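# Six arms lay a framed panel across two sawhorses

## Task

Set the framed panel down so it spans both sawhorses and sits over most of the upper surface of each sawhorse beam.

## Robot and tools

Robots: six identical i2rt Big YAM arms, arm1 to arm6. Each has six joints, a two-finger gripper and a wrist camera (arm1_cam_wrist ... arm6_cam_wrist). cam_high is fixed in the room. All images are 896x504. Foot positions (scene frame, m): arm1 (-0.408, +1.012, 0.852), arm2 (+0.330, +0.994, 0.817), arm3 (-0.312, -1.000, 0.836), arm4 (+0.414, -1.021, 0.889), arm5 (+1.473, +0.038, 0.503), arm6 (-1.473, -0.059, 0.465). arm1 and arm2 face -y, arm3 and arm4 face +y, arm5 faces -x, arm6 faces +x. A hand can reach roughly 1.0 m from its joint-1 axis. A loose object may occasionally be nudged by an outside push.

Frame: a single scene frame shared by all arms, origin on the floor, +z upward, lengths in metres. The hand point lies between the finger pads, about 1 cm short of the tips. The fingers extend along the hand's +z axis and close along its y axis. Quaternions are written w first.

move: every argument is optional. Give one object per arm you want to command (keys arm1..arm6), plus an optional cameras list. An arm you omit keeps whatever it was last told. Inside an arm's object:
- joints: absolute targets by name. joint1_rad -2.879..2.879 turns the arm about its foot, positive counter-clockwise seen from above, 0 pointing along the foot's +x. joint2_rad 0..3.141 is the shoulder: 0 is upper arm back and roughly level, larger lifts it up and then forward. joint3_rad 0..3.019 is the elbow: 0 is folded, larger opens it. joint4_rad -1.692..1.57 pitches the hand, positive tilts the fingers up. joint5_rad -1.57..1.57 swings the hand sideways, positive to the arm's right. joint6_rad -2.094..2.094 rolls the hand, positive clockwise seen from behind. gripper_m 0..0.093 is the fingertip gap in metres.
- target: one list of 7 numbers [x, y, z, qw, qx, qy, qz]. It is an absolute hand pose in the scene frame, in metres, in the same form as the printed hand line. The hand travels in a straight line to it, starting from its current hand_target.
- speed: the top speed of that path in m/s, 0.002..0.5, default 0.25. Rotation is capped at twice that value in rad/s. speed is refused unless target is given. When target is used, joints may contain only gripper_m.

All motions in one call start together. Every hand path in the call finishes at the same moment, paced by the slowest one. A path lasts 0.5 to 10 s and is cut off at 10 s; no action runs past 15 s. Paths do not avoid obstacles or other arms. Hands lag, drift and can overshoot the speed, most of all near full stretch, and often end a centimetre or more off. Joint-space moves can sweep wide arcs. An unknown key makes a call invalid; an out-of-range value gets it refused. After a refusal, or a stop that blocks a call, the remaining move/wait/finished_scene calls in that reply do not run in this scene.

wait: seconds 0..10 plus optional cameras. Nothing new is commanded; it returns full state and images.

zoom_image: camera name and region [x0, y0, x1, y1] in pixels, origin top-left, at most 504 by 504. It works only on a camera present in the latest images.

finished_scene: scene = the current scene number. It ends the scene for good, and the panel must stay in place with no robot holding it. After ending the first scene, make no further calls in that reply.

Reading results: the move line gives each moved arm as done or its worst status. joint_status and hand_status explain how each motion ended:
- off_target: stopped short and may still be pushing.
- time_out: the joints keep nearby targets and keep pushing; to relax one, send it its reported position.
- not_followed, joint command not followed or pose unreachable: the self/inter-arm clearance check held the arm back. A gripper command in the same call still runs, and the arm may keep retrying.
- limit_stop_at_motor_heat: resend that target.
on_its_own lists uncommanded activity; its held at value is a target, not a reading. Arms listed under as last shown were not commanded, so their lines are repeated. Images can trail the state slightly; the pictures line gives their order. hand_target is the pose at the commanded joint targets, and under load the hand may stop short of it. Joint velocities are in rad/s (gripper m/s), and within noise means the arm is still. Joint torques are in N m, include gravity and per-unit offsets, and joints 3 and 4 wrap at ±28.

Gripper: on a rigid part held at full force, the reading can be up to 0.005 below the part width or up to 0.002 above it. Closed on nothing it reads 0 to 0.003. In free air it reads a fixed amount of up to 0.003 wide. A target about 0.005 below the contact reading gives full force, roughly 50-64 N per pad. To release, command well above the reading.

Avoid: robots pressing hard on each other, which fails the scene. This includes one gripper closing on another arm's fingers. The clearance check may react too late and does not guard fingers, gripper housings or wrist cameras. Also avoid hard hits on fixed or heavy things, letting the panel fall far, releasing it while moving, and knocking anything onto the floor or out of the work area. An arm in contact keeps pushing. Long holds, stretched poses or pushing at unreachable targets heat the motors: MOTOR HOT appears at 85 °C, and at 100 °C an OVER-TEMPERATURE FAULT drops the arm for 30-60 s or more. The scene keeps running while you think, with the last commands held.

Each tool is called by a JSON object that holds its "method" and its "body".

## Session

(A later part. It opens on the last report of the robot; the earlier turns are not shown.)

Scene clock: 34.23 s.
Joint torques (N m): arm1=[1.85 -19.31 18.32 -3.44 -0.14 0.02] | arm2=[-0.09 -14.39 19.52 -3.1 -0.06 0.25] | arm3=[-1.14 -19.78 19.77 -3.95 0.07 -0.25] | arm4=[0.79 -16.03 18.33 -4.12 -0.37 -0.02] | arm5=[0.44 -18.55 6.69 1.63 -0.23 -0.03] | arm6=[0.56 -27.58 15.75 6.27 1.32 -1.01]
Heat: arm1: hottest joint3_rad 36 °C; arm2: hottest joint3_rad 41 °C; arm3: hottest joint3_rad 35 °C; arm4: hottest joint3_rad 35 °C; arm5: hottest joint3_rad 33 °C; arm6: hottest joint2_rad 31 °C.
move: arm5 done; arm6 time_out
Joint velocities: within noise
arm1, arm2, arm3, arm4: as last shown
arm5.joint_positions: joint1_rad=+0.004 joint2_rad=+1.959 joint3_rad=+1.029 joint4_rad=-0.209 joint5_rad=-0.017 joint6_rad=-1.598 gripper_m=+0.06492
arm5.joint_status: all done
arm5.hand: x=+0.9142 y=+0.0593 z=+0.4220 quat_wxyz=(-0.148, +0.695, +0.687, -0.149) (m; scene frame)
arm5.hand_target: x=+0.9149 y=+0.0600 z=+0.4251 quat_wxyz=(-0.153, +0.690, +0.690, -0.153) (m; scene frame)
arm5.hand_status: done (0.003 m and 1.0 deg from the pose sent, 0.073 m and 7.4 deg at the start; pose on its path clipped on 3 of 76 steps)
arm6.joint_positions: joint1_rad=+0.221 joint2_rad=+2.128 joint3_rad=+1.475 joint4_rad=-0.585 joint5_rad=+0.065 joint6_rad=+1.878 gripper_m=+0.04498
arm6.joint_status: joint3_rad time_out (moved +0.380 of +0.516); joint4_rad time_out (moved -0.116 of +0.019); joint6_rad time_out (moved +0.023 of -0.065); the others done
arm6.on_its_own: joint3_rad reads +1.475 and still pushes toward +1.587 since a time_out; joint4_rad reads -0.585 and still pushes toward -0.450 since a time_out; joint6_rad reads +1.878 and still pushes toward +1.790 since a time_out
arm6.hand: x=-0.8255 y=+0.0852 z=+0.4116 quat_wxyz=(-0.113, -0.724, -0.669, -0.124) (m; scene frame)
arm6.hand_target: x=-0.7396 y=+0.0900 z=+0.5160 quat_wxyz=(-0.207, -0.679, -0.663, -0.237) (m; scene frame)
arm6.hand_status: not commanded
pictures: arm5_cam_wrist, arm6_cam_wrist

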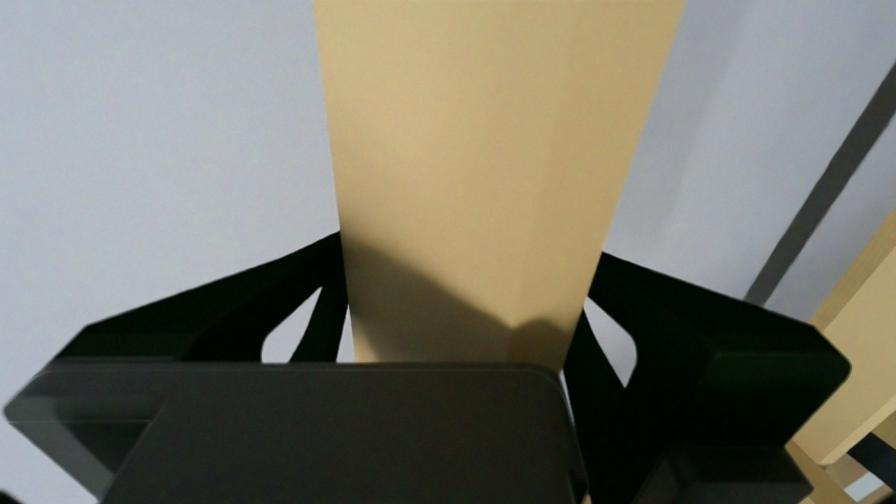

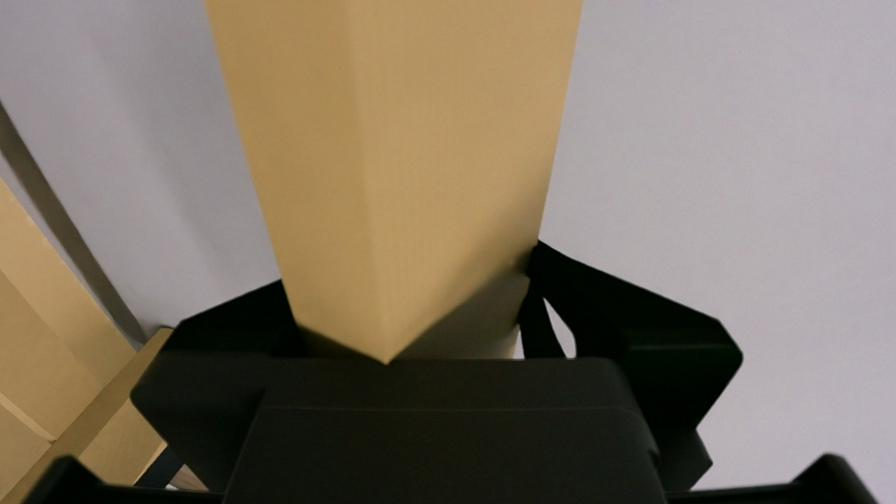

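{"method": "move", "body": {"arm5": {"joints":{"joint1_rad":0.03,"joint2_rad":2.19,"joint3_rad":1.60,"joint4_rad":-0.41,"joint5_rad":0.0,"joint6_rad":-1.59,"gripper_m":0.035}}, "arm6": {"target":[-0.835,-0.05,0.43,0.153,0.69,0.69,0.153],"speed":0.12,"joints":{"gripper_m":0.07}}, "cameras": ["arm5_cam_wrist","arm6_cam_wrist","cam_high"]}}

Scene clock: 37.13 s.
Joint torques (N m): arm1=[1.85 -19.37 18.33 -3.44 -0.13 0.01] | arm2=[-0.09 -14.39 19.54 -3.08 -0.06 0.25] | arm3=[-1.08 -19.78 19.77 -3.95 0.08 -0.25] | arm4=[0.85 -15.91 18.32 -4.11 -0.37 -0.03] | arm5=[1.85 -21.95 19.4 5.24 -0.12 0.12] | arm6=[1.55 -23.71 6.23 1.72 0.09 -0.24]
Heat: arm1: hottest joint3_rad 37 °C; arm2: hottest joint3_rad 42 °C; arm3: hottest joint3_rad 36 °C; arm4: hottest joint3_rad 36 °C; arm5: hottest joint3_rad 34 °C; arm6: hottest joint2_rad 31 °C.
move: arm5 time_out; arm6 off_target
Joint velocities: within noise
arm1, arm2, arm3, arm4: as last shown
arm5.joint_positions: joint1_rad=+0.012 joint2_rad=+2.182 joint3_rad=+1.480 joint4_rad=-0.532 joint5_rad=+0.000 joint6_rad=-1.595 gripper_m=+0.04289
arm5.joint_status: joint3_rad time_out (moved +0.451 of +0.571); joint4_rad time_out (moved -0.323 of -0.201); gripper_m off_target (ended at +0.04293, target +0.03500); the others done
arm5.on_its_own: joint3_rad reads +1.480 and still pushes toward +1.592 since a time_out; joint4_rad reads -0.532 and still pushes toward -0.410 since a time_out
arm5.hand: x=+0.8059 y=+0.0614 z=+0.4184 quat_wxyz=(-0.119, +0.701, +0.694, -0.112) (m; scene frame)
arm5.hand_target: x=+0.7284 y=+0.0507 z=+0.4713 quat_wxyz=(-0.197, +0.679, +0.681, -0.190) (m; scene frame)
arm5.hand_status: not commanded
arm6.joint_positions: joint1_rad=+0.000 joint2_rad=+2.050 joint3_rad=+1.297 joint4_rad=-0.430 joint5_rad=-0.001 joint6_rad=+1.599 gripper_m=+0.06997
arm6.joint_status: all done
arm6.hand: x=-0.8447 y=-0.0494 z=+0.4076 quat_wxyz=(-0.136, -0.697, -0.691, -0.135) (m; scene frame)
arm6.hand_target: x=-0.8351 y=-0.0501 z=+0.4300 quat_wxyz=(-0.153, -0.690, -0.690, -0.153) (m; scene frame)
arm6.hand_status: off_target (0.024 m and 3.0 deg from the pose sent, 0.137 m and 7.3 deg at the start; pose on its path clipped on 12 of 78 steps)
pictures: arm5_cam_wrist, arm6_cam_wrist, cam_high

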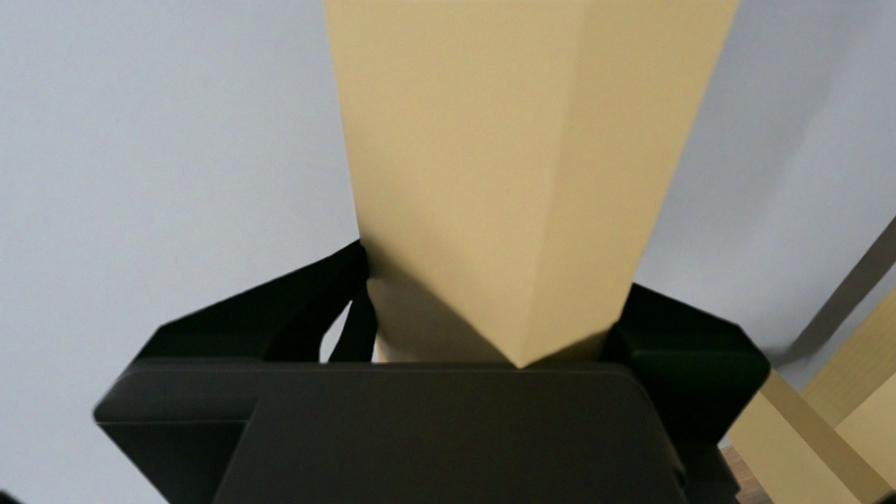

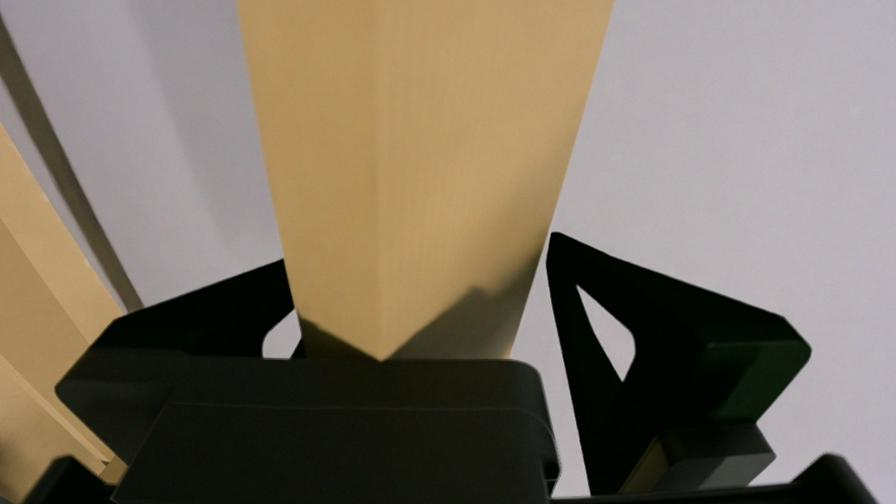

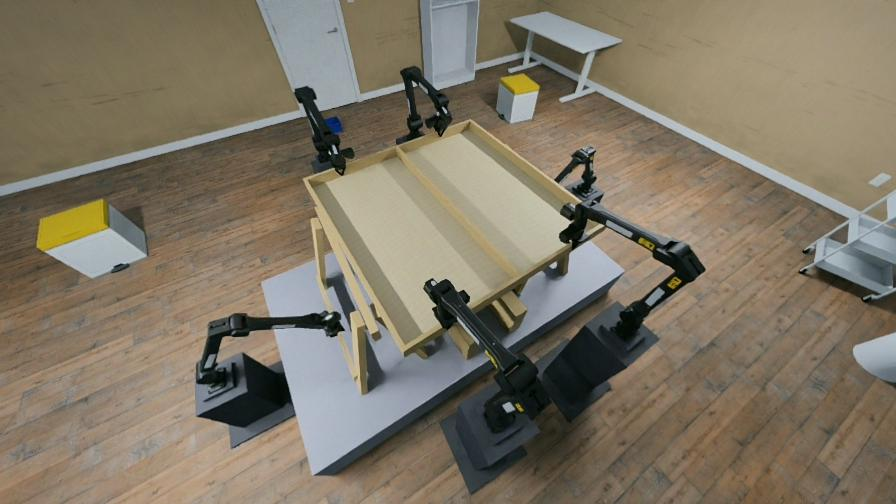

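{"method": "move", "body": {"arm5": {"joints":{"joint1_rad":0.03,"joint2_rad":2.35,"joint3_rad":1.94,"joint4_rad":-0.48,"joint5_rad":0.0,"joint6_rad":-1.585}}, "arm6": {"joints":{"joint1_rad":0.01,"joint2_rad":2.20,"joint3_rad":1.82,"joint4_rad":-0.45,"joint5_rad":0.0,"joint6_rad":1.60,"gripper_m":0.035}}, "cameras": ["arm5_cam_wrist","arm6_cam_wrist","cam_high"]}}

Scene clock: 39.97 s.
Joint torques (N m): arm1=[1.85 -19.37 18.32 -3.43 -0.14 0.02] | arm2=[-0.09 -14.39 19.52 -3.08 -0.06 0.25] | arm3=[-1.14 -19.78 19.77 -3.95 0.08 -0.26] | arm4=[0.91 -15.97 18.36 -4.1 -0.38 -0.03] | arm5=[1.55 -25.29 20.49 6.3 0.04 0.37] | arm6=[2.73 -29.16 16.29 5.71 -0.03 -0.25]
Heat: arm1: hottest joint3_rad 38 °C; arm2: hottest joint3_rad 43 °C; arm3: hottest joint3_rad 37 °C; arm4: hottest joint3_rad 37 °C; arm5: hottest joint3_rad 35 °C; arm6: hottest joint2_rad 31 °C.
move: arm5 time_out; arm6 time_out
Joint velocities: within noise
arm1, arm2, arm3, arm4: as last shown
arm5.joint_positions: joint1_rad=+0.016 joint2_rad=+2.344 joint3_rad=+1.796 joint4_rad=-0.630 joint5_rad=-0.003 joint6_rad=-1.617 gripper_m=+0.04507
arm5.joint_status: joint3_rad time_out (moved +0.316 of +0.460); joint4_rad time_out (moved -0.097 of +0.052); the others done
arm5.on_its_own: joint3_rad reads +1.796 and still pushes toward +1.909 since a time_out; joint4_rad reads -0.630 and still pushes toward -0.480 since a time_out
arm5.hand: x=+0.7182 y=+0.0609 z=+0.4225 quat_wxyz=(-0.139, +0.689, +0.700, -0.131) (m; scene frame)
arm5.hand_target: x=+0.6418 y=+0.0521 z=+0.4872 quat_wxyz=(-0.226, +0.672, +0.670, -0.219) (m; scene frame)
arm5.hand_status: not commanded
arm6.joint_positions: joint1_rad=-0.004 joint2_rad=+2.250 joint3_rad=+1.676 joint4_rad=-0.567 joint5_rad=+0.005 joint6_rad=+1.612 gripper_m=+0.04847
arm6.joint_status: joint3_rad time_out (moved +0.380 of +0.523); joint4_rad time_out (moved -0.136 of -0.020); gripper_m off_target (ended at +0.04850, target +0.03500); the others done
arm6.on_its_own: joint3_rad reads +1.676 and still pushes toward +1.789 since a time_out; joint4_rad reads -0.567 and still pushes toward -0.450 since a time_out
arm6.hand: x=-0.7370 y=-0.0517 z=+0.4124 quat_wxyz=(-0.151, -0.700, -0.681, -0.148) (m; scene frame)
arm6.hand_target: x=-0.6624 y=-0.0374 z=+0.5181 quat_wxyz=(-0.241, -0.663, -0.664, -0.248) (m; scene frame)
arm6.hand_status: not commanded
pictures: arm5_cam_wrist, arm6_cam_wrist, cam_high

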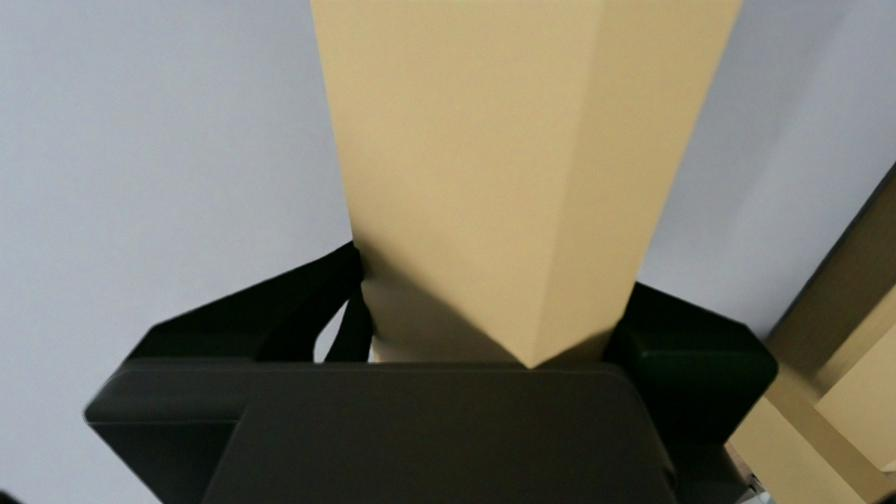

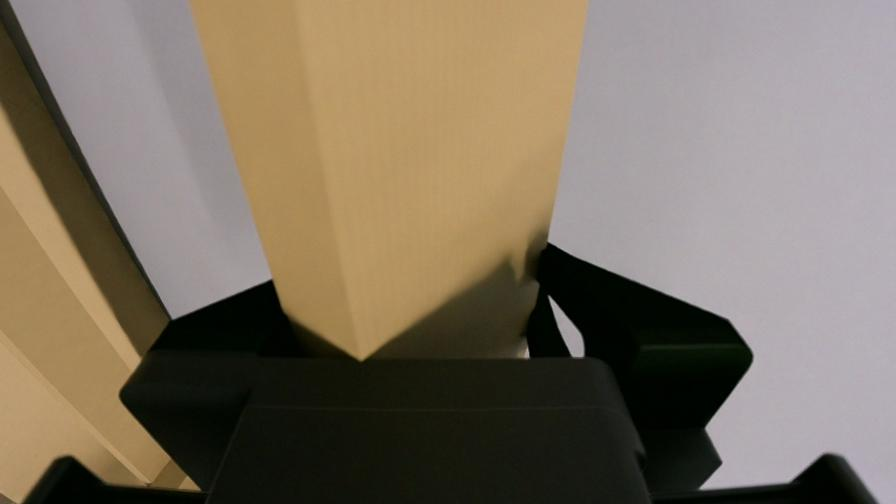

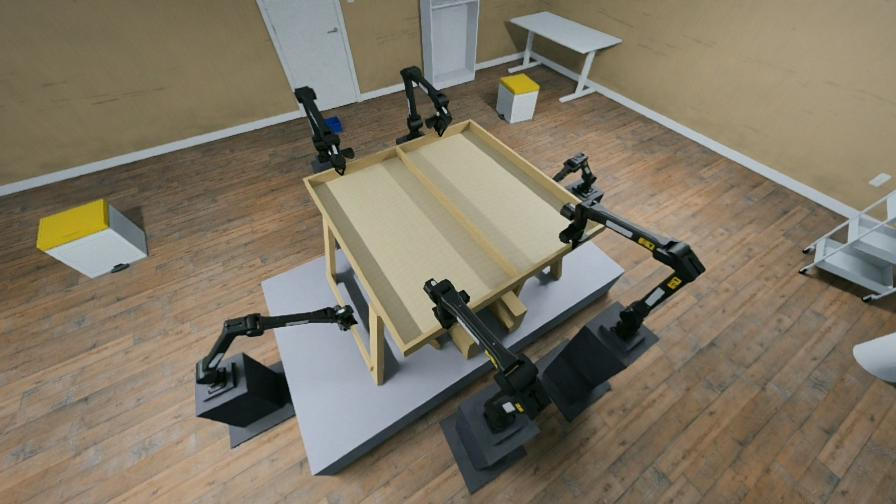

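{"method": "move", "body": {"arm5": {"joints":{"joint1_rad":0.03,"joint2_rad":2.395,"joint3_rad":2.03,"joint4_rad":-0.50,"joint6_rad":-1.585}}, "arm6": {"joints":{"joint1_rad":0.01,"joint2_rad":2.26,"joint3_rad":1.93,"joint4_rad":-0.48,"joint6_rad":1.60}}, "cameras": ["cam_high"]}}

Scene clock: 42.50 s.
Joint torques (N m): arm1=[1.79 -19.37 18.32 -3.44 -0.13 0.02] | arm2=[-0.09 -14.45 19.52 -3.1 -0.06 0.25] | arm3=[-1.14 -19.72 19.75 -3.95 0.08 -0.25] | arm4=[0.85 -15.91 18.32 -4.1 -0.37 -0.03] | arm5=[1.49 -25.17 20.77 6.32 0.06 0.41] | arm6=[2.67 -28.81 16.54 5.75 0.01 -0.19]
Heat: arm1: hottest joint3_rad 38 °C; arm2: hottest joint3_rad 45 °C; arm3: hottest joint3_rad 38 °C; arm4: hottest joint3_rad 37 °C; arm5: hottest joint3_rad 37 °C; arm6: hottest joint2_rad 32 °C.
move: arm5 time_out; arm6 time_out
Joint velocities: within noise
arm1, arm4: as last shown
arm2.joint_positions: joint1_rad=+0.154 joint2_rad=+1.376 joint3_rad=+1.302 joint4_rad=-1.591 joint5_rad=+0.005 joint6_rad=+1.596 gripper_m=+0.02028
arm2.joint_status: not commanded
arm2.hand: x=+0.3608 y=+0.6220 z=+1.0560 quat_wxyz=(+0.048, -0.998, -0.031, +0.005) (m; scene frame)
arm2.hand_target: x=+0.3664 y=+0.6226 z=+1.1420 quat_wxyz=(-0.026, -0.999, -0.023, -0.003) (m; scene frame)
arm2.hand_status: not commanded
arm3.joint_positions: joint1_rad=+0.028 joint2_rad=+1.434 joint3_rad=+1.337 joint4_rad=-1.565 joint5_rad=+0.006 joint6_rad=+1.560 gripper_m=+0.01984
arm3.joint_status: not commanded
arm3.hand: x=-0.3198 y=-0.6013 z=+1.0607 quat_wxyz=(-0.001, +0.019, -0.998, +0.053) (m; scene frame)
arm3.hand_target: x=-0.3154 y=-0.6039 z=+1.1428 quat_wxyz=(-0.001, +0.022, -1.000, -0.003) (m; scene frame)
arm3.hand_status: not commanded
arm5.joint_positions: joint1_rad=+0.017 joint2_rad=+2.380 joint3_rad=+1.867 joint4_rad=-0.649 joint5_rad=-0.004 joint6_rad=-1.621 gripper_m=+0.04560
arm5.joint_status: joint3_rad time_out (moved +0.070 of +0.234); joint4_rad time_out (moved -0.020 of +0.130); joint6_rad time_out (moved -0.004 of +0.032); the others done
arm5.on_its_own: joint3_rad reads +1.867 and still pushes toward +1.979 since a time_out; joint4_rad reads -0.649 and still pushes toward -0.500 since a time_out; joint6_rad reads -1.621 and still pushes toward -1.585 since a time_out
arm5.hand: x=+0.7002 y=+0.0608 z=+0.4236 quat_wxyz=(-0.145, +0.686, +0.700, -0.136) (m; scene frame)
arm5.hand_target: x=+0.6270 y=+0.0522 z=+0.4825 quat_wxyz=(-0.228, +0.671, +0.670, -0.221) (m; scene frame)
arm5.hand_status: not commanded
arm6.joint_positions: joint1_rad=-0.004 joint2_rad=+2.297 joint3_rad=+1.764 joint4_rad=-0.597 joint5_rad=+0.004 joint6_rad=+1.606 gripper_m=+0.04882
arm6.joint_status: joint3_rad time_out (moved +0.088 of +0.254); joint4_rad time_out (moved -0.030 of +0.087); the others done
arm6.on_its_own: joint3_rad reads +1.764 and still pushes toward +1.877 since a time_out; joint4_rad reads -0.597 and still pushes toward -0.480 since a time_out
arm6.hand: x=-0.7147 y=-0.0512 z=+0.4132 quat_wxyz=(-0.155, -0.697, -0.683, -0.152) (m; scene frame)
arm6.hand_target: x=-0.6431 y=-0.0370 z=+0.5109 quat_wxyz=(-0.241, -0.663, -0.664, -0.247) (m; scene frame)
arm6.hand_status: not commanded
pictures: cam_high

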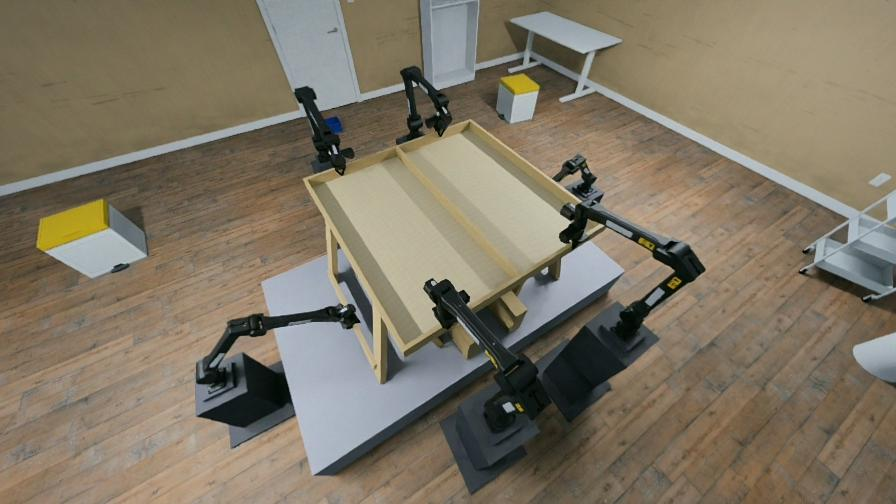

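{"method": "move", "body": {"arm6": {"joints":{"gripper_m":0.08,"joint2_rad":2.27,"joint3_rad":1.765,"joint4_rad":-0.58}}, "arm5": {"joints":{"gripper_m":0.08,"joint2_rad":2.37,"joint3_rad":1.867,"joint4_rad":-0.62}}, "arm1": {"target":[-0.386,0.586,1.07,0,-0.022,1,0],"speed":0.05}, "arm2": {"target":[0.367,0.619,1.07,0,1,0.022,0],"speed":0.05}, "arm3": {"target":[-0.316,-0.603,1.07,0,-0.022,1,0],"speed":0.05}, "arm4": {"target":[0.412,-0.564,1.07,0,1,0.022,0],"speed":0.05}, "cameras": ["arm5_cam_wrist","arm6_cam_wrist"]}}

{"method": "move", "body": {"arm6": {"target":[-0.81,-0.045,0.60,0.153,0.69,0.69,0.153],"speed":0.08}, "arm5": {"target":[0.79,0.055,0.60,-0.153,0.69,0.69,-0.153],"speed":0.08}, "arm1": {"target":[-0.390,0.586,1.025,0,-0.022,1,0],"speed":0.05}, "arm2": {"target":[0.363,0.619,1.025,0,1,0.024,0],"speed":0.05}, "arm3": {"target":[-0.318,-0.602,1.025,0,-0.022,1,0],"speed":0.05}, "arm4": {"target":[0.412,-0.564,1.025,0,1,0.022,0],"speed":0.05}, "cameras": ["cam_high","arm5_cam_wrist","arm6_cam_wrist"]}}

Scene clock: 45.10 s.
Joint torques (N m): arm1=[1.49 -17.67 11.81 -0.65 0.1 -0.01] | arm2=[-0.26 -11.87 12.67 -1.22 0.11 0.23] | arm3=[-0.97 -19.49 11.66 -1.55 -0.06 -0.25] | arm4=[0.91 -15.33 11.37 -1.99 -0.47 -0.03] | arm5=[0.91 -27.4 10.81 0.85 -0.11 0.2] | arm6=[2.02 -28.04 7.5 0.91 0.11 -0.19]
Heat: arm1: hottest joint3_rad 39 °C; arm2: hottest joint3_rad 45 °C; arm3: hottest joint3_rad 38 °C; arm4: hottest joint3_rad 38 °C; arm5: hottest joint3_rad 37 °C; arm6: hottest joint2_rad 32 °C.
move: arm1 off_target; arm2 off_target; arm3 off_target; arm4 off_target; arm5 done; arm6 done
Joint velocities: within noise
arm1.joint_positions: joint1_rad=+0.022 joint2_rad=+1.511 joint3_rad=+1.277 joint4_rad=-1.413 joint5_rad=+0.007 joint6_rad=-1.563 gripper_m=+0.01933
arm1.joint_status: not commanded
arm1.hand: x=-0.3914 y=+0.5924 z=+1.0279 quat_wxyz=(+0.000, +0.020, -0.999, -0.040) (m; scene frame)
arm1.hand_target: x=-0.3862 y=+0.5877 z=+1.0687 quat_wxyz=(-0.001, +0.022, -1.000, +0.000) (m; scene frame)
arm1.hand_status: off_target (0.043 m and 4.6 deg from the pose sent, 0.012 m and 6.2 deg at the start)
arm2.joint_positions: joint1_rad=+0.157 joint2_rad=+1.371 joint3_rad=+1.221 joint4_rad=-1.496 joint5_rad=+0.001 joint6_rad=+1.599 gripper_m=+0.02010
arm2.joint_status: not commanded
arm2.hand: x=+0.3624 y=+0.6226 z=+1.0266 quat_wxyz=(+0.039, -0.999, -0.030, +0.003) (m; scene frame)
arm2.hand_target: x=+0.3666 y=+0.6207 z=+1.0683 quat_wxyz=(+0.000, -1.000, -0.022, -0.001) (m; scene frame)
arm2.hand_status: off_target (0.044 m and 4.5 deg from the pose sent, 0.016 m and 5.6 deg at the start)
arm3.joint_positions: joint1_rad=+0.027 joint2_rad=+1.434 joint3_rad=+1.239 joint4_rad=-1.430 joint5_rad=+0.009 joint6_rad=+1.560 gripper_m=+0.01941
arm3.joint_status: not commanded
arm3.hand: x=-0.3190 y=-0.5982 z=+1.0228 quat_wxyz=(-0.002, +0.019, -0.999, +0.035) (m; scene frame)
arm3.hand_target: x=-0.3161 y=-0.6040 z=+1.0672 quat_wxyz=(+0.000, +0.022, -1.000, +0.000) (m; scene frame)
arm3.hand_status: off_target (0.048 m and 4.0 deg from the pose sent, 0.010 m and 6.1 deg at the start)
arm4.joint_positions: joint1_rad=+0.121 joint2_rad=+1.615 joint3_rad=+1.298 joint4_rad=-1.306 joint5_rad=+0.011 joint6_rad=-1.605 gripper_m=+0.02138
arm4.joint_status: not commanded
arm4.hand: x=+0.4125 y=-0.5660 z=+1.0319 quat_wxyz=(+0.022, +1.000, +0.021, +0.004) (m; scene frame)
arm4.hand_target: x=+0.4121 y=-0.5648 z=+1.0687 quat_wxyz=(+0.000, +1.000, +0.022, +0.000) (m; scene frame)
arm4.hand_status: off_target (0.038 m and 2.5 deg from the pose sent, 0.008 m and 4.4 deg at the start)
arm5.joint_positions: joint1_rad=+0.024 joint2_rad=+2.380 joint3_rad=+1.867 joint4_rad=-0.612 joint5_rad=+0.000 joint6_rad=-1.598 gripper_m=+0.07989
arm5.joint_status: all done
arm5.hand: x=+0.6915 y=+0.0558 z=+0.4276 quat_wxyz=(-0.157, +0.689, +0.692, -0.149) (m; scene frame)
arm5.hand_target: x=+0.6913 y=+0.0512 z=+0.4342 quat_wxyz=(-0.156, +0.691, +0.689, -0.151) (m; scene frame)
arm5.hand_status: not commanded
arm6.joint_positions: joint1_rad=+0.005 joint2_rad=+2.297 joint3_rad=+1.764 joint4_rad=-0.575 joint5_rad=+0.002 joint6_rad=+1.605 gripper_m=+0.07994
arm6.joint_status: all done
arm6.hand: x=-0.7100 y=-0.0438 z=+0.4152 quat_wxyz=(-0.161, -0.692, -0.685, -0.161) (m; scene frame)
arm6.hand_target: x=-0.7062 y=-0.0395 z=+0.4351 quat_wxyz=(-0.168, -0.686, -0.687, -0.170) (m; scene frame)
arm6.hand_status: not commanded
pictures: arm5_cam_wrist, arm6_cam_wrist

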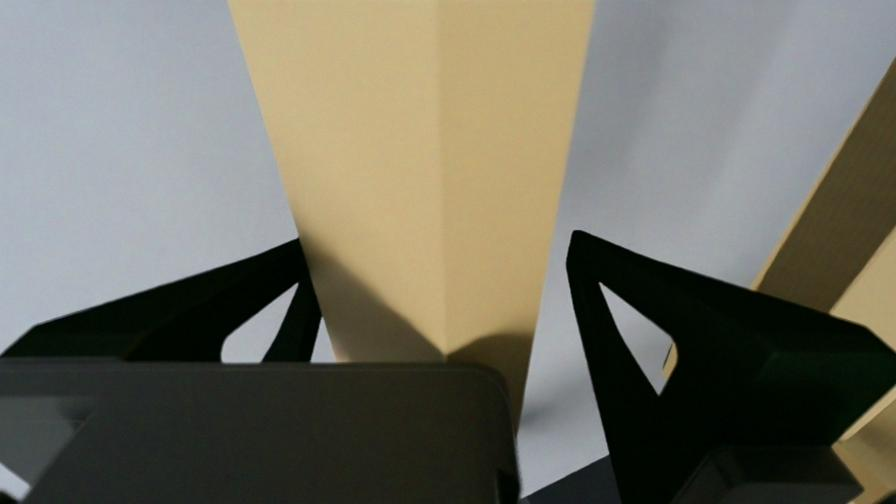

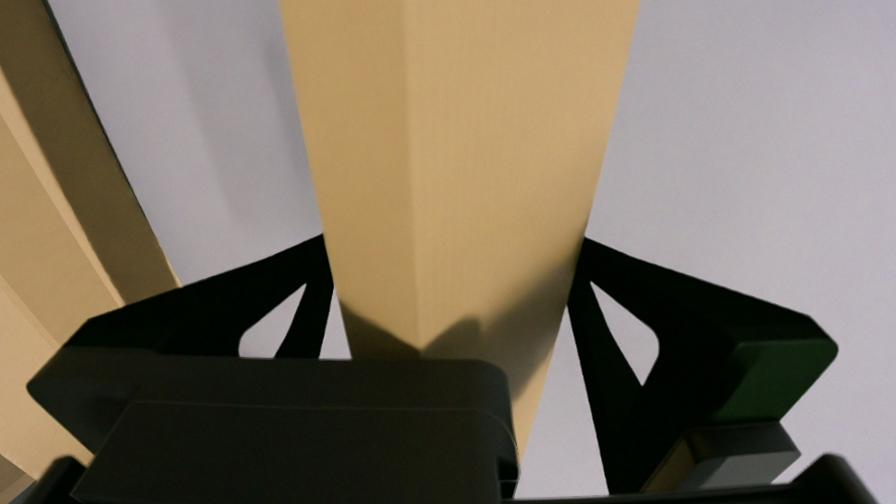

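Scene clock: 48.20 s.
Joint torques (N m): arm1=[0.56 -13.16 8.16 1.26 -0.01 -0.11] | arm2=[-1.08 -8.94 8.5 0.57 0.04 0.07] | arm3=[-0.56 -14.51 7.84 0.53 0.07 -0.22] | arm4=[1.26 -11.63 8.36 -0.08 -0.21 0.03] | arm5=[0.15 -22.07 10.25 0.81 -0.22 0.11] | arm6=[1.55 -23.59 8.08 0.59 0.1 -0.24]
Heat: arm1: hottest joint3_rad 39 °C; arm2: hottest joint3_rad 44 °C; arm3: hottest joint3_rad 37 °C; arm4: hottest joint3_rad 38 °C; arm5: hottest joint3_rad 37 °C; arm6: hottest joint2_rad 32 °C.
move: arm1 done; arm2 off_target; arm3 done; arm4 done; arm5 done; arm6 off_target
Joint velocities: within noise
arm1.joint_positions: joint1_rad=+0.024 joint2_rad=+1.482 joint3_rad=+1.239 joint4_rad=-1.347 joint5_rad=+0.011 joint6_rad=-1.561 gripper_m=+0.01790
arm1.joint_status: not commanded
arm1.hand: x=-0.3911 y=+0.5903 z=+1.0248 quat_wxyz=(+0.001, +0.019, -1.000, -0.011) (m; scene frame)
arm1.hand_target: x=-0.3901 y=+0.5861 z=+1.0250 quat_wxyz=(+0.000, +0.022, -1.000, +0.000) (m; scene frame)
arm1.hand_status: done (0.004 m and 1.3 deg from the pose sent, 0.007 m and 4.6 deg at the start)
arm2.joint_positions: joint1_rad=+0.157 joint2_rad=+1.351 joint3_rad=+1.175 joint4_rad=-1.427 joint5_rad=+0.004 joint6_rad=+1.603 gripper_m=+0.01885
arm2.joint_status: not commanded
arm2.hand: x=+0.3619 y=+0.6214 z=+1.0161 quat_wxyz=(+0.017, -0.999, -0.028, +0.003) (m; scene frame)
arm2.hand_target: x=+0.3629 y=+0.6191 z=+1.0250 quat_wxyz=(+0.000, -1.000, -0.024, +0.000) (m; scene frame)
arm2.hand_status: off_target (0.009 m and 2.1 deg from the pose sent, 0.004 m and 4.5 deg at the start)
arm3.joint_positions: joint1_rad=+0.025 joint2_rad=+1.403 joint3_rad=+1.195 joint4_rad=-1.365 joint5_rad=+0.005 joint6_rad=+1.559 gripper_m=+0.01824
arm3.joint_status: not commanded
arm3.hand: x=-0.3189 y=-0.5983 z=+1.0182 quat_wxyz=(+0.000, +0.018, -1.000, +0.009) (m; scene frame)
arm3.hand_target: x=-0.3181 y=-0.6019 z=+1.0248 quat_wxyz=(+0.000, +0.022, -1.000, +0.000) (m; scene frame)
arm3.hand_status: done (0.008 m and 1.1 deg from the pose sent, 0.004 m and 4.0 deg at the start)
arm4.joint_positions: joint1_rad=+0.118 joint2_rad=+1.605 joint3_rad=+1.255 joint4_rad=-1.239 joint5_rad=+0.004 joint6_rad=-1.609 gripper_m=+0.01989
arm4.joint_status: not commanded
arm4.hand: x=+0.4127 y=-0.5654 z=+1.0205 quat_wxyz=(+0.005, +1.000, +0.022, +0.001) (m; scene frame)
arm4.hand_target: x=+0.4121 y=-0.5640 z=+1.0249 quat_wxyz=(+0.000, +1.000, +0.022, +0.000) (m; scene frame)
arm4.hand_status: done (0.005 m and 0.6 deg from the pose sent, 0.007 m and 2.5 deg at the start)
arm5.joint_positions: joint1_rad=+0.024 joint2_rad=+1.934 joint3_rad=+1.586 joint4_rad=-0.756 joint5_rad=-0.010 joint6_rad=-1.598 gripper_m=+0.07989
arm5.joint_status: not commanded
arm5.hand: x=+0.7818 y=+0.0519 z=+0.6057 quat_wxyz=(-0.161, +0.686, +0.691, -0.160) (m; scene frame)
arm5.hand_target: x=+0.7898 y=+0.0548 z=+0.6001 quat_wxyz=(-0.153, +0.690, +0.690, -0.153) (m; scene frame)
arm5.hand_status: done (0.010 m and 1.3 deg from the pose sent, 0.199 m and 0.7 deg at the start)
arm6.joint_positions: joint1_rad=+0.005 joint2_rad=+1.887 joint3_rad=+1.552 joint4_rad=-0.819 joint5_rad=+0.000 joint6_rad=+1.603 gripper_m=+0.07994
arm6.joint_status: not commanded
arm6.hand: x=-0.8079 y=-0.0438 z=+0.5798 quat_wxyz=(-0.145, -0.695, -0.689, -0.146) (m; scene frame)
arm6.hand_target: x=-0.8099 y=-0.0451 z=+0.5998 quat_wxyz=(-0.153, -0.690, -0.690, -0.153) (m; scene frame)
arm6.hand_status: off_target (0.020 m and 1.4 deg from the pose sent, 0.210 m and 1.5 deg at the start)
pictures: arm5_cam_wrist, arm6_cam_wrist, cam_high

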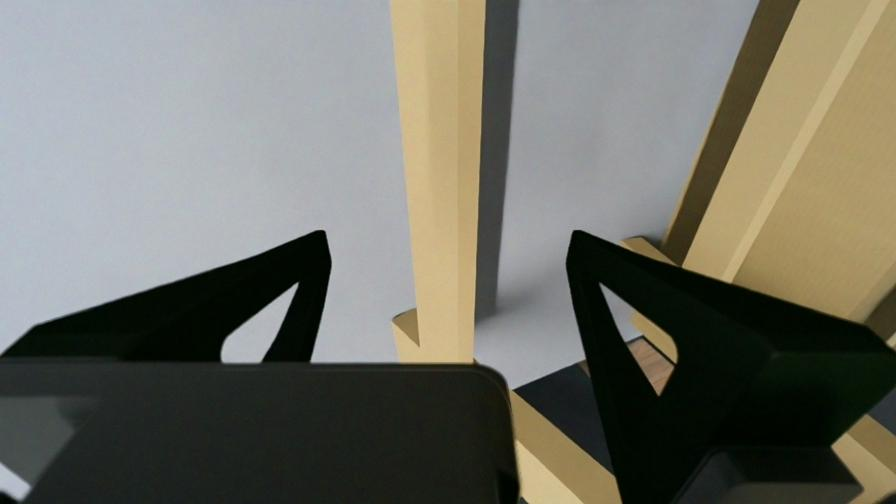

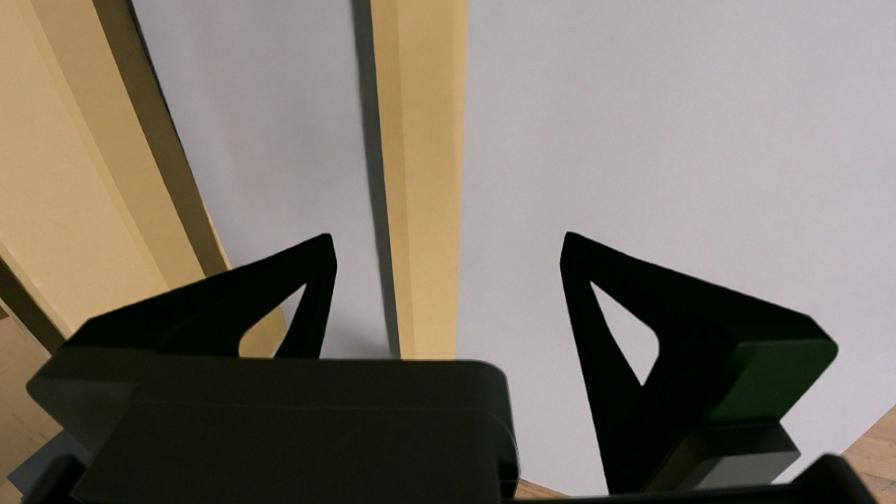

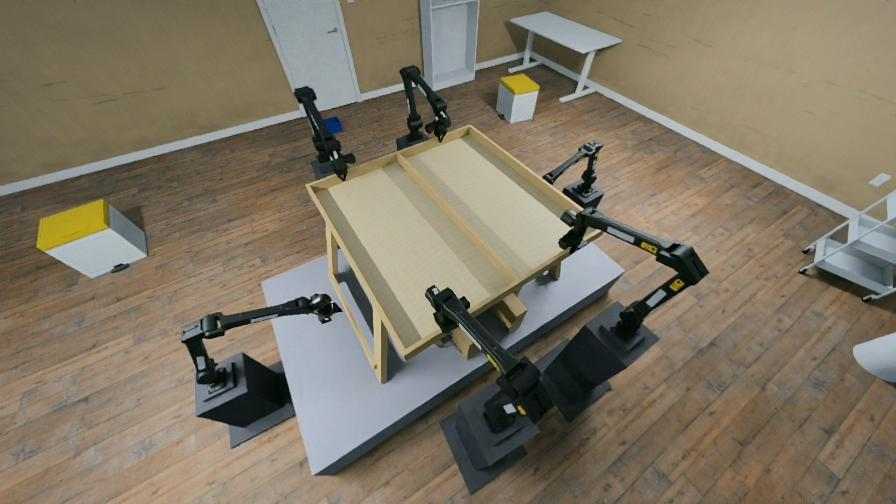

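{"method": "zoom_image", "body": {"camera": "cam_high", "region": [290, 170, 430, 400]}}

{"method": "move", "body": {"arm1": {"target":[-0.391,0.588,1.012,0,-0.021,1,0],"speed":0.03}, "arm2": {"target":[0.362,0.621,1.012,0,1,0.025,0],"speed":0.03}, "arm3": {"target":[-0.319,-0.600,1.012,0,-0.020,1,0],"speed":0.03}, "arm4": {"target":[0.4125,-0.564,1.010,0,1,0.022,0],"speed":0.03}, "arm6": {"target":[-1.0,0.0,0.8,0.153,0.69,0.69,0.153],"speed":0.2}, "arm5": {"target":[1.0,0.0,0.8,-0.153,0.69,0.69,-0.153],"speed":0.2}, "cameras": ["cam_high","arm5_cam_wrist","arm6_cam_wrist"]}}

Scaled by 2.191.

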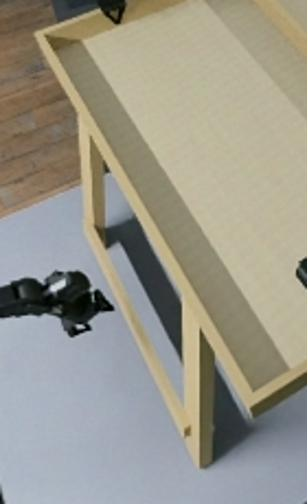

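Scene clock: 50.93 s.
Joint torques (N m): arm1=[0.38 -11.75 7.06 1.68 0.01 -0.11] | arm2=[-1.38 -8.12 7.21 0.83 0.06 0.03] | arm3=[-0.44 -12.51 6.97 1.06 0.06 -0.16] | arm4=[1.08 -9.99 7.2 0.7 -0.17 0.03] | arm5=[0.97 -10.75 11.34 0.83 0.04 0.19] | arm6=[2.37 -12.57 10.4 0.58 0.31 -0.01]
Heat: arm1: hottest joint3_rad 40 °C; arm2: hottest joint3_rad 44 °C; arm3: hottest joint3_rad 37 °C; arm4: hottest joint3_rad 38 °C; arm5: hottest joint3_rad 37 °C; arm6: hottest joint2_rad 32 °C.
move: arm1 off_target; arm2 done; arm3 done; arm4 done; arm5 off_target; arm6 off_target
Joint velocities: within noise
arm1.joint_positions: joint1_rad=+0.024 joint2_rad=+1.468 joint3_rad=+1.223 joint4_rad=-1.322 joint5_rad=+0.010 joint6_rad=-1.561 gripper_m=+0.01759
arm1.joint_status: not commanded
arm1.hand: x=-0.3910 y=+0.5902 z=+1.0242 quat_wxyz=(+0.000, +0.019, -1.000, +0.000) (m; scene frame)
arm1.hand_target: x=-0.3910 y=+0.5883 z=+1.0122 quat_wxyz=(+0.000, +0.021, -1.000, +0.000) (m; scene frame)
arm1.hand_status: off_target (0.012 m and 0.2 deg from the pose sent, 0.013 m and 1.3 deg at the start)
arm2.joint_positions: joint1_rad=+0.157 joint2_rad=+1.336 joint3_rad=+1.158 joint4_rad=-1.402 joint5_rad=+0.003 joint6_rad=+1.603 gripper_m=+0.01831
arm2.joint_status: not commanded
arm2.hand: x=+0.3621 y=+0.6214 z=+1.0153 quat_wxyz=(+0.005, -1.000, -0.028, +0.002) (m; scene frame)
arm2.hand_target: x=+0.3620 y=+0.6210 z=+1.0121 quat_wxyz=(+0.000, -1.000, -0.025, +0.000) (m; scene frame)
arm2.hand_status: done (0.003 m and 0.7 deg from the pose sent, 0.004 m and 2.0 deg at the start)
arm3.joint_positions: joint1_rad=+0.025 joint2_rad=+1.394 joint3_rad=+1.184 joint4_rad=-1.344 joint5_rad=+0.005 joint6_rad=+1.559 gripper_m=+0.01812
arm3.joint_status: not commanded
arm3.hand: x=-0.3190 y=-0.5970 z=+1.0175 quat_wxyz=(+0.000, +0.018, -1.000, -0.001) (m; scene frame)
arm3.hand_target: x=-0.3190 y=-0.6001 z=+1.0120 quat_wxyz=(+0.000, +0.020, -1.000, +0.000) (m; scene frame)
arm3.hand_status: done (0.006 m and 0.2 deg from the pose sent, 0.006 m and 1.0 deg at the start)
arm4.joint_positions: joint1_rad=+0.117 joint2_rad=+1.598 joint3_rad=+1.244 joint4_rad=-1.220 joint5_rad=+0.003 joint6_rad=-1.610 gripper_m=+0.01942
arm4.joint_status: not commanded
arm4.hand: x=+0.4126 y=-0.5645 z=+1.0197 quat_wxyz=(-0.003, +1.000, +0.022, +0.001) (m; scene frame)
arm4.hand_target: x=+0.4126 y=-0.5641 z=+1.0102 quat_wxyz=(+0.000, +1.000, +0.022, +0.000) (m; scene frame)
arm4.hand_status: done (0.010 m and 0.4 deg from the pose sent, 0.011 m and 0.6 deg at the start)
arm5.joint_positions: joint1_rad=+0.137 joint2_rad=+1.290 joint3_rad=+1.338 joint4_rad=-1.148 joint5_rad=+0.039 joint6_rad=-1.498 gripper_m=+0.07989
arm5.joint_status: not commanded
arm5.hand: x=+0.9957 y=+0.0018 z=+0.8098 quat_wxyz=(-0.163, +0.685, +0.691, -0.163) (m; scene frame)
arm5.hand_target: x=+1.0000 y=+0.0000 z=+0.8001 quat_wxyz=(-0.153, +0.690, +0.690, -0.153) (m; scene frame)
arm5.hand_status: off_target (0.011 m and 1.7 deg from the pose sent, 0.297 m and 1.3 deg at the start)
arm6.joint_positions: joint1_rad=+0.110 joint2_rad=+1.327 joint3_rad=+1.414 joint4_rad=-1.247 joint5_rad=+0.045 joint6_rad=+1.687 gripper_m=+0.07994
arm6.joint_status: not commanded
arm6.hand: x=-0.9996 y=-0.0035 z=+0.7837 quat_wxyz=(-0.146, -0.691, -0.694, -0.143) (m; scene frame)
arm6.hand_target: x=-1.0003 y=-0.0001 z=+0.7998 quat_wxyz=(-0.153, -0.690, -0.690, -0.153) (m; scene frame)
arm6.hand_status: off_target (0.017 m and 1.5 deg from the pose sent, 0.296 m and 1.4 deg at the start)
pictures: arm5_cam_wrist, arm6_cam_wrist, cam_high

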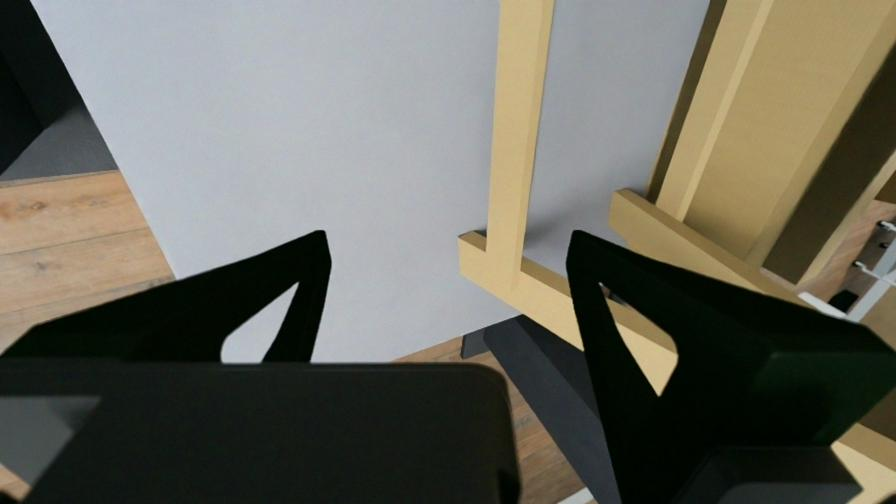

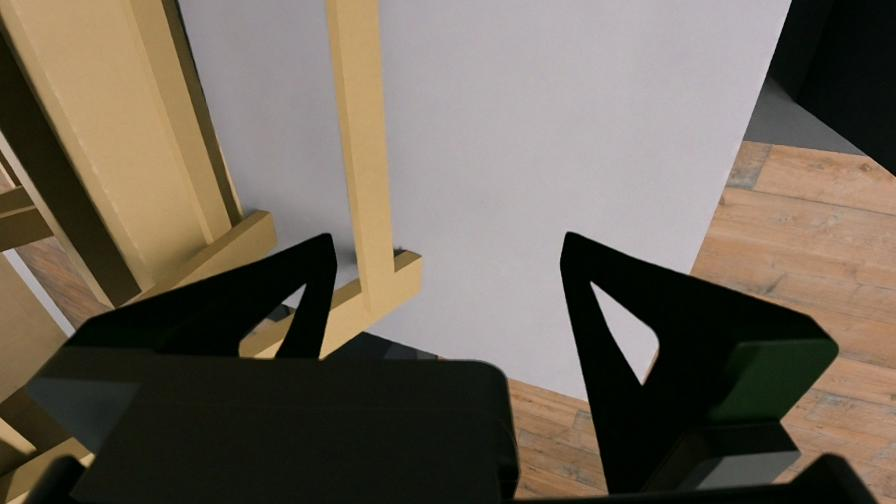

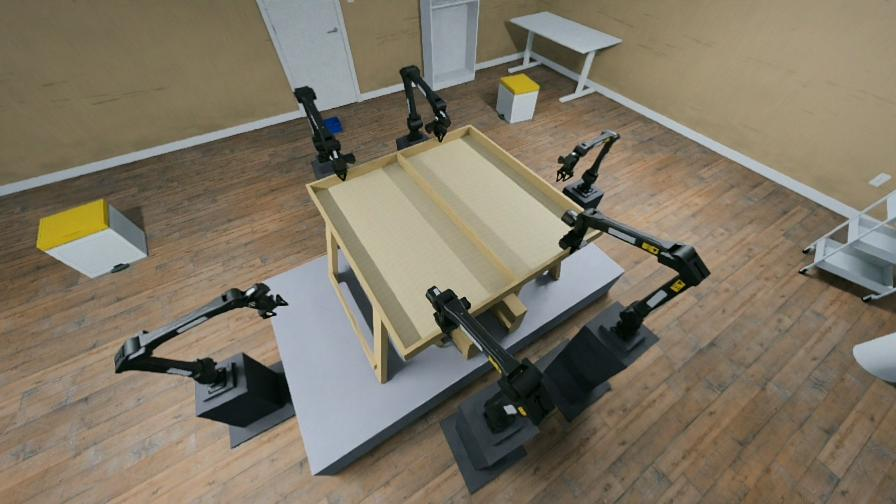

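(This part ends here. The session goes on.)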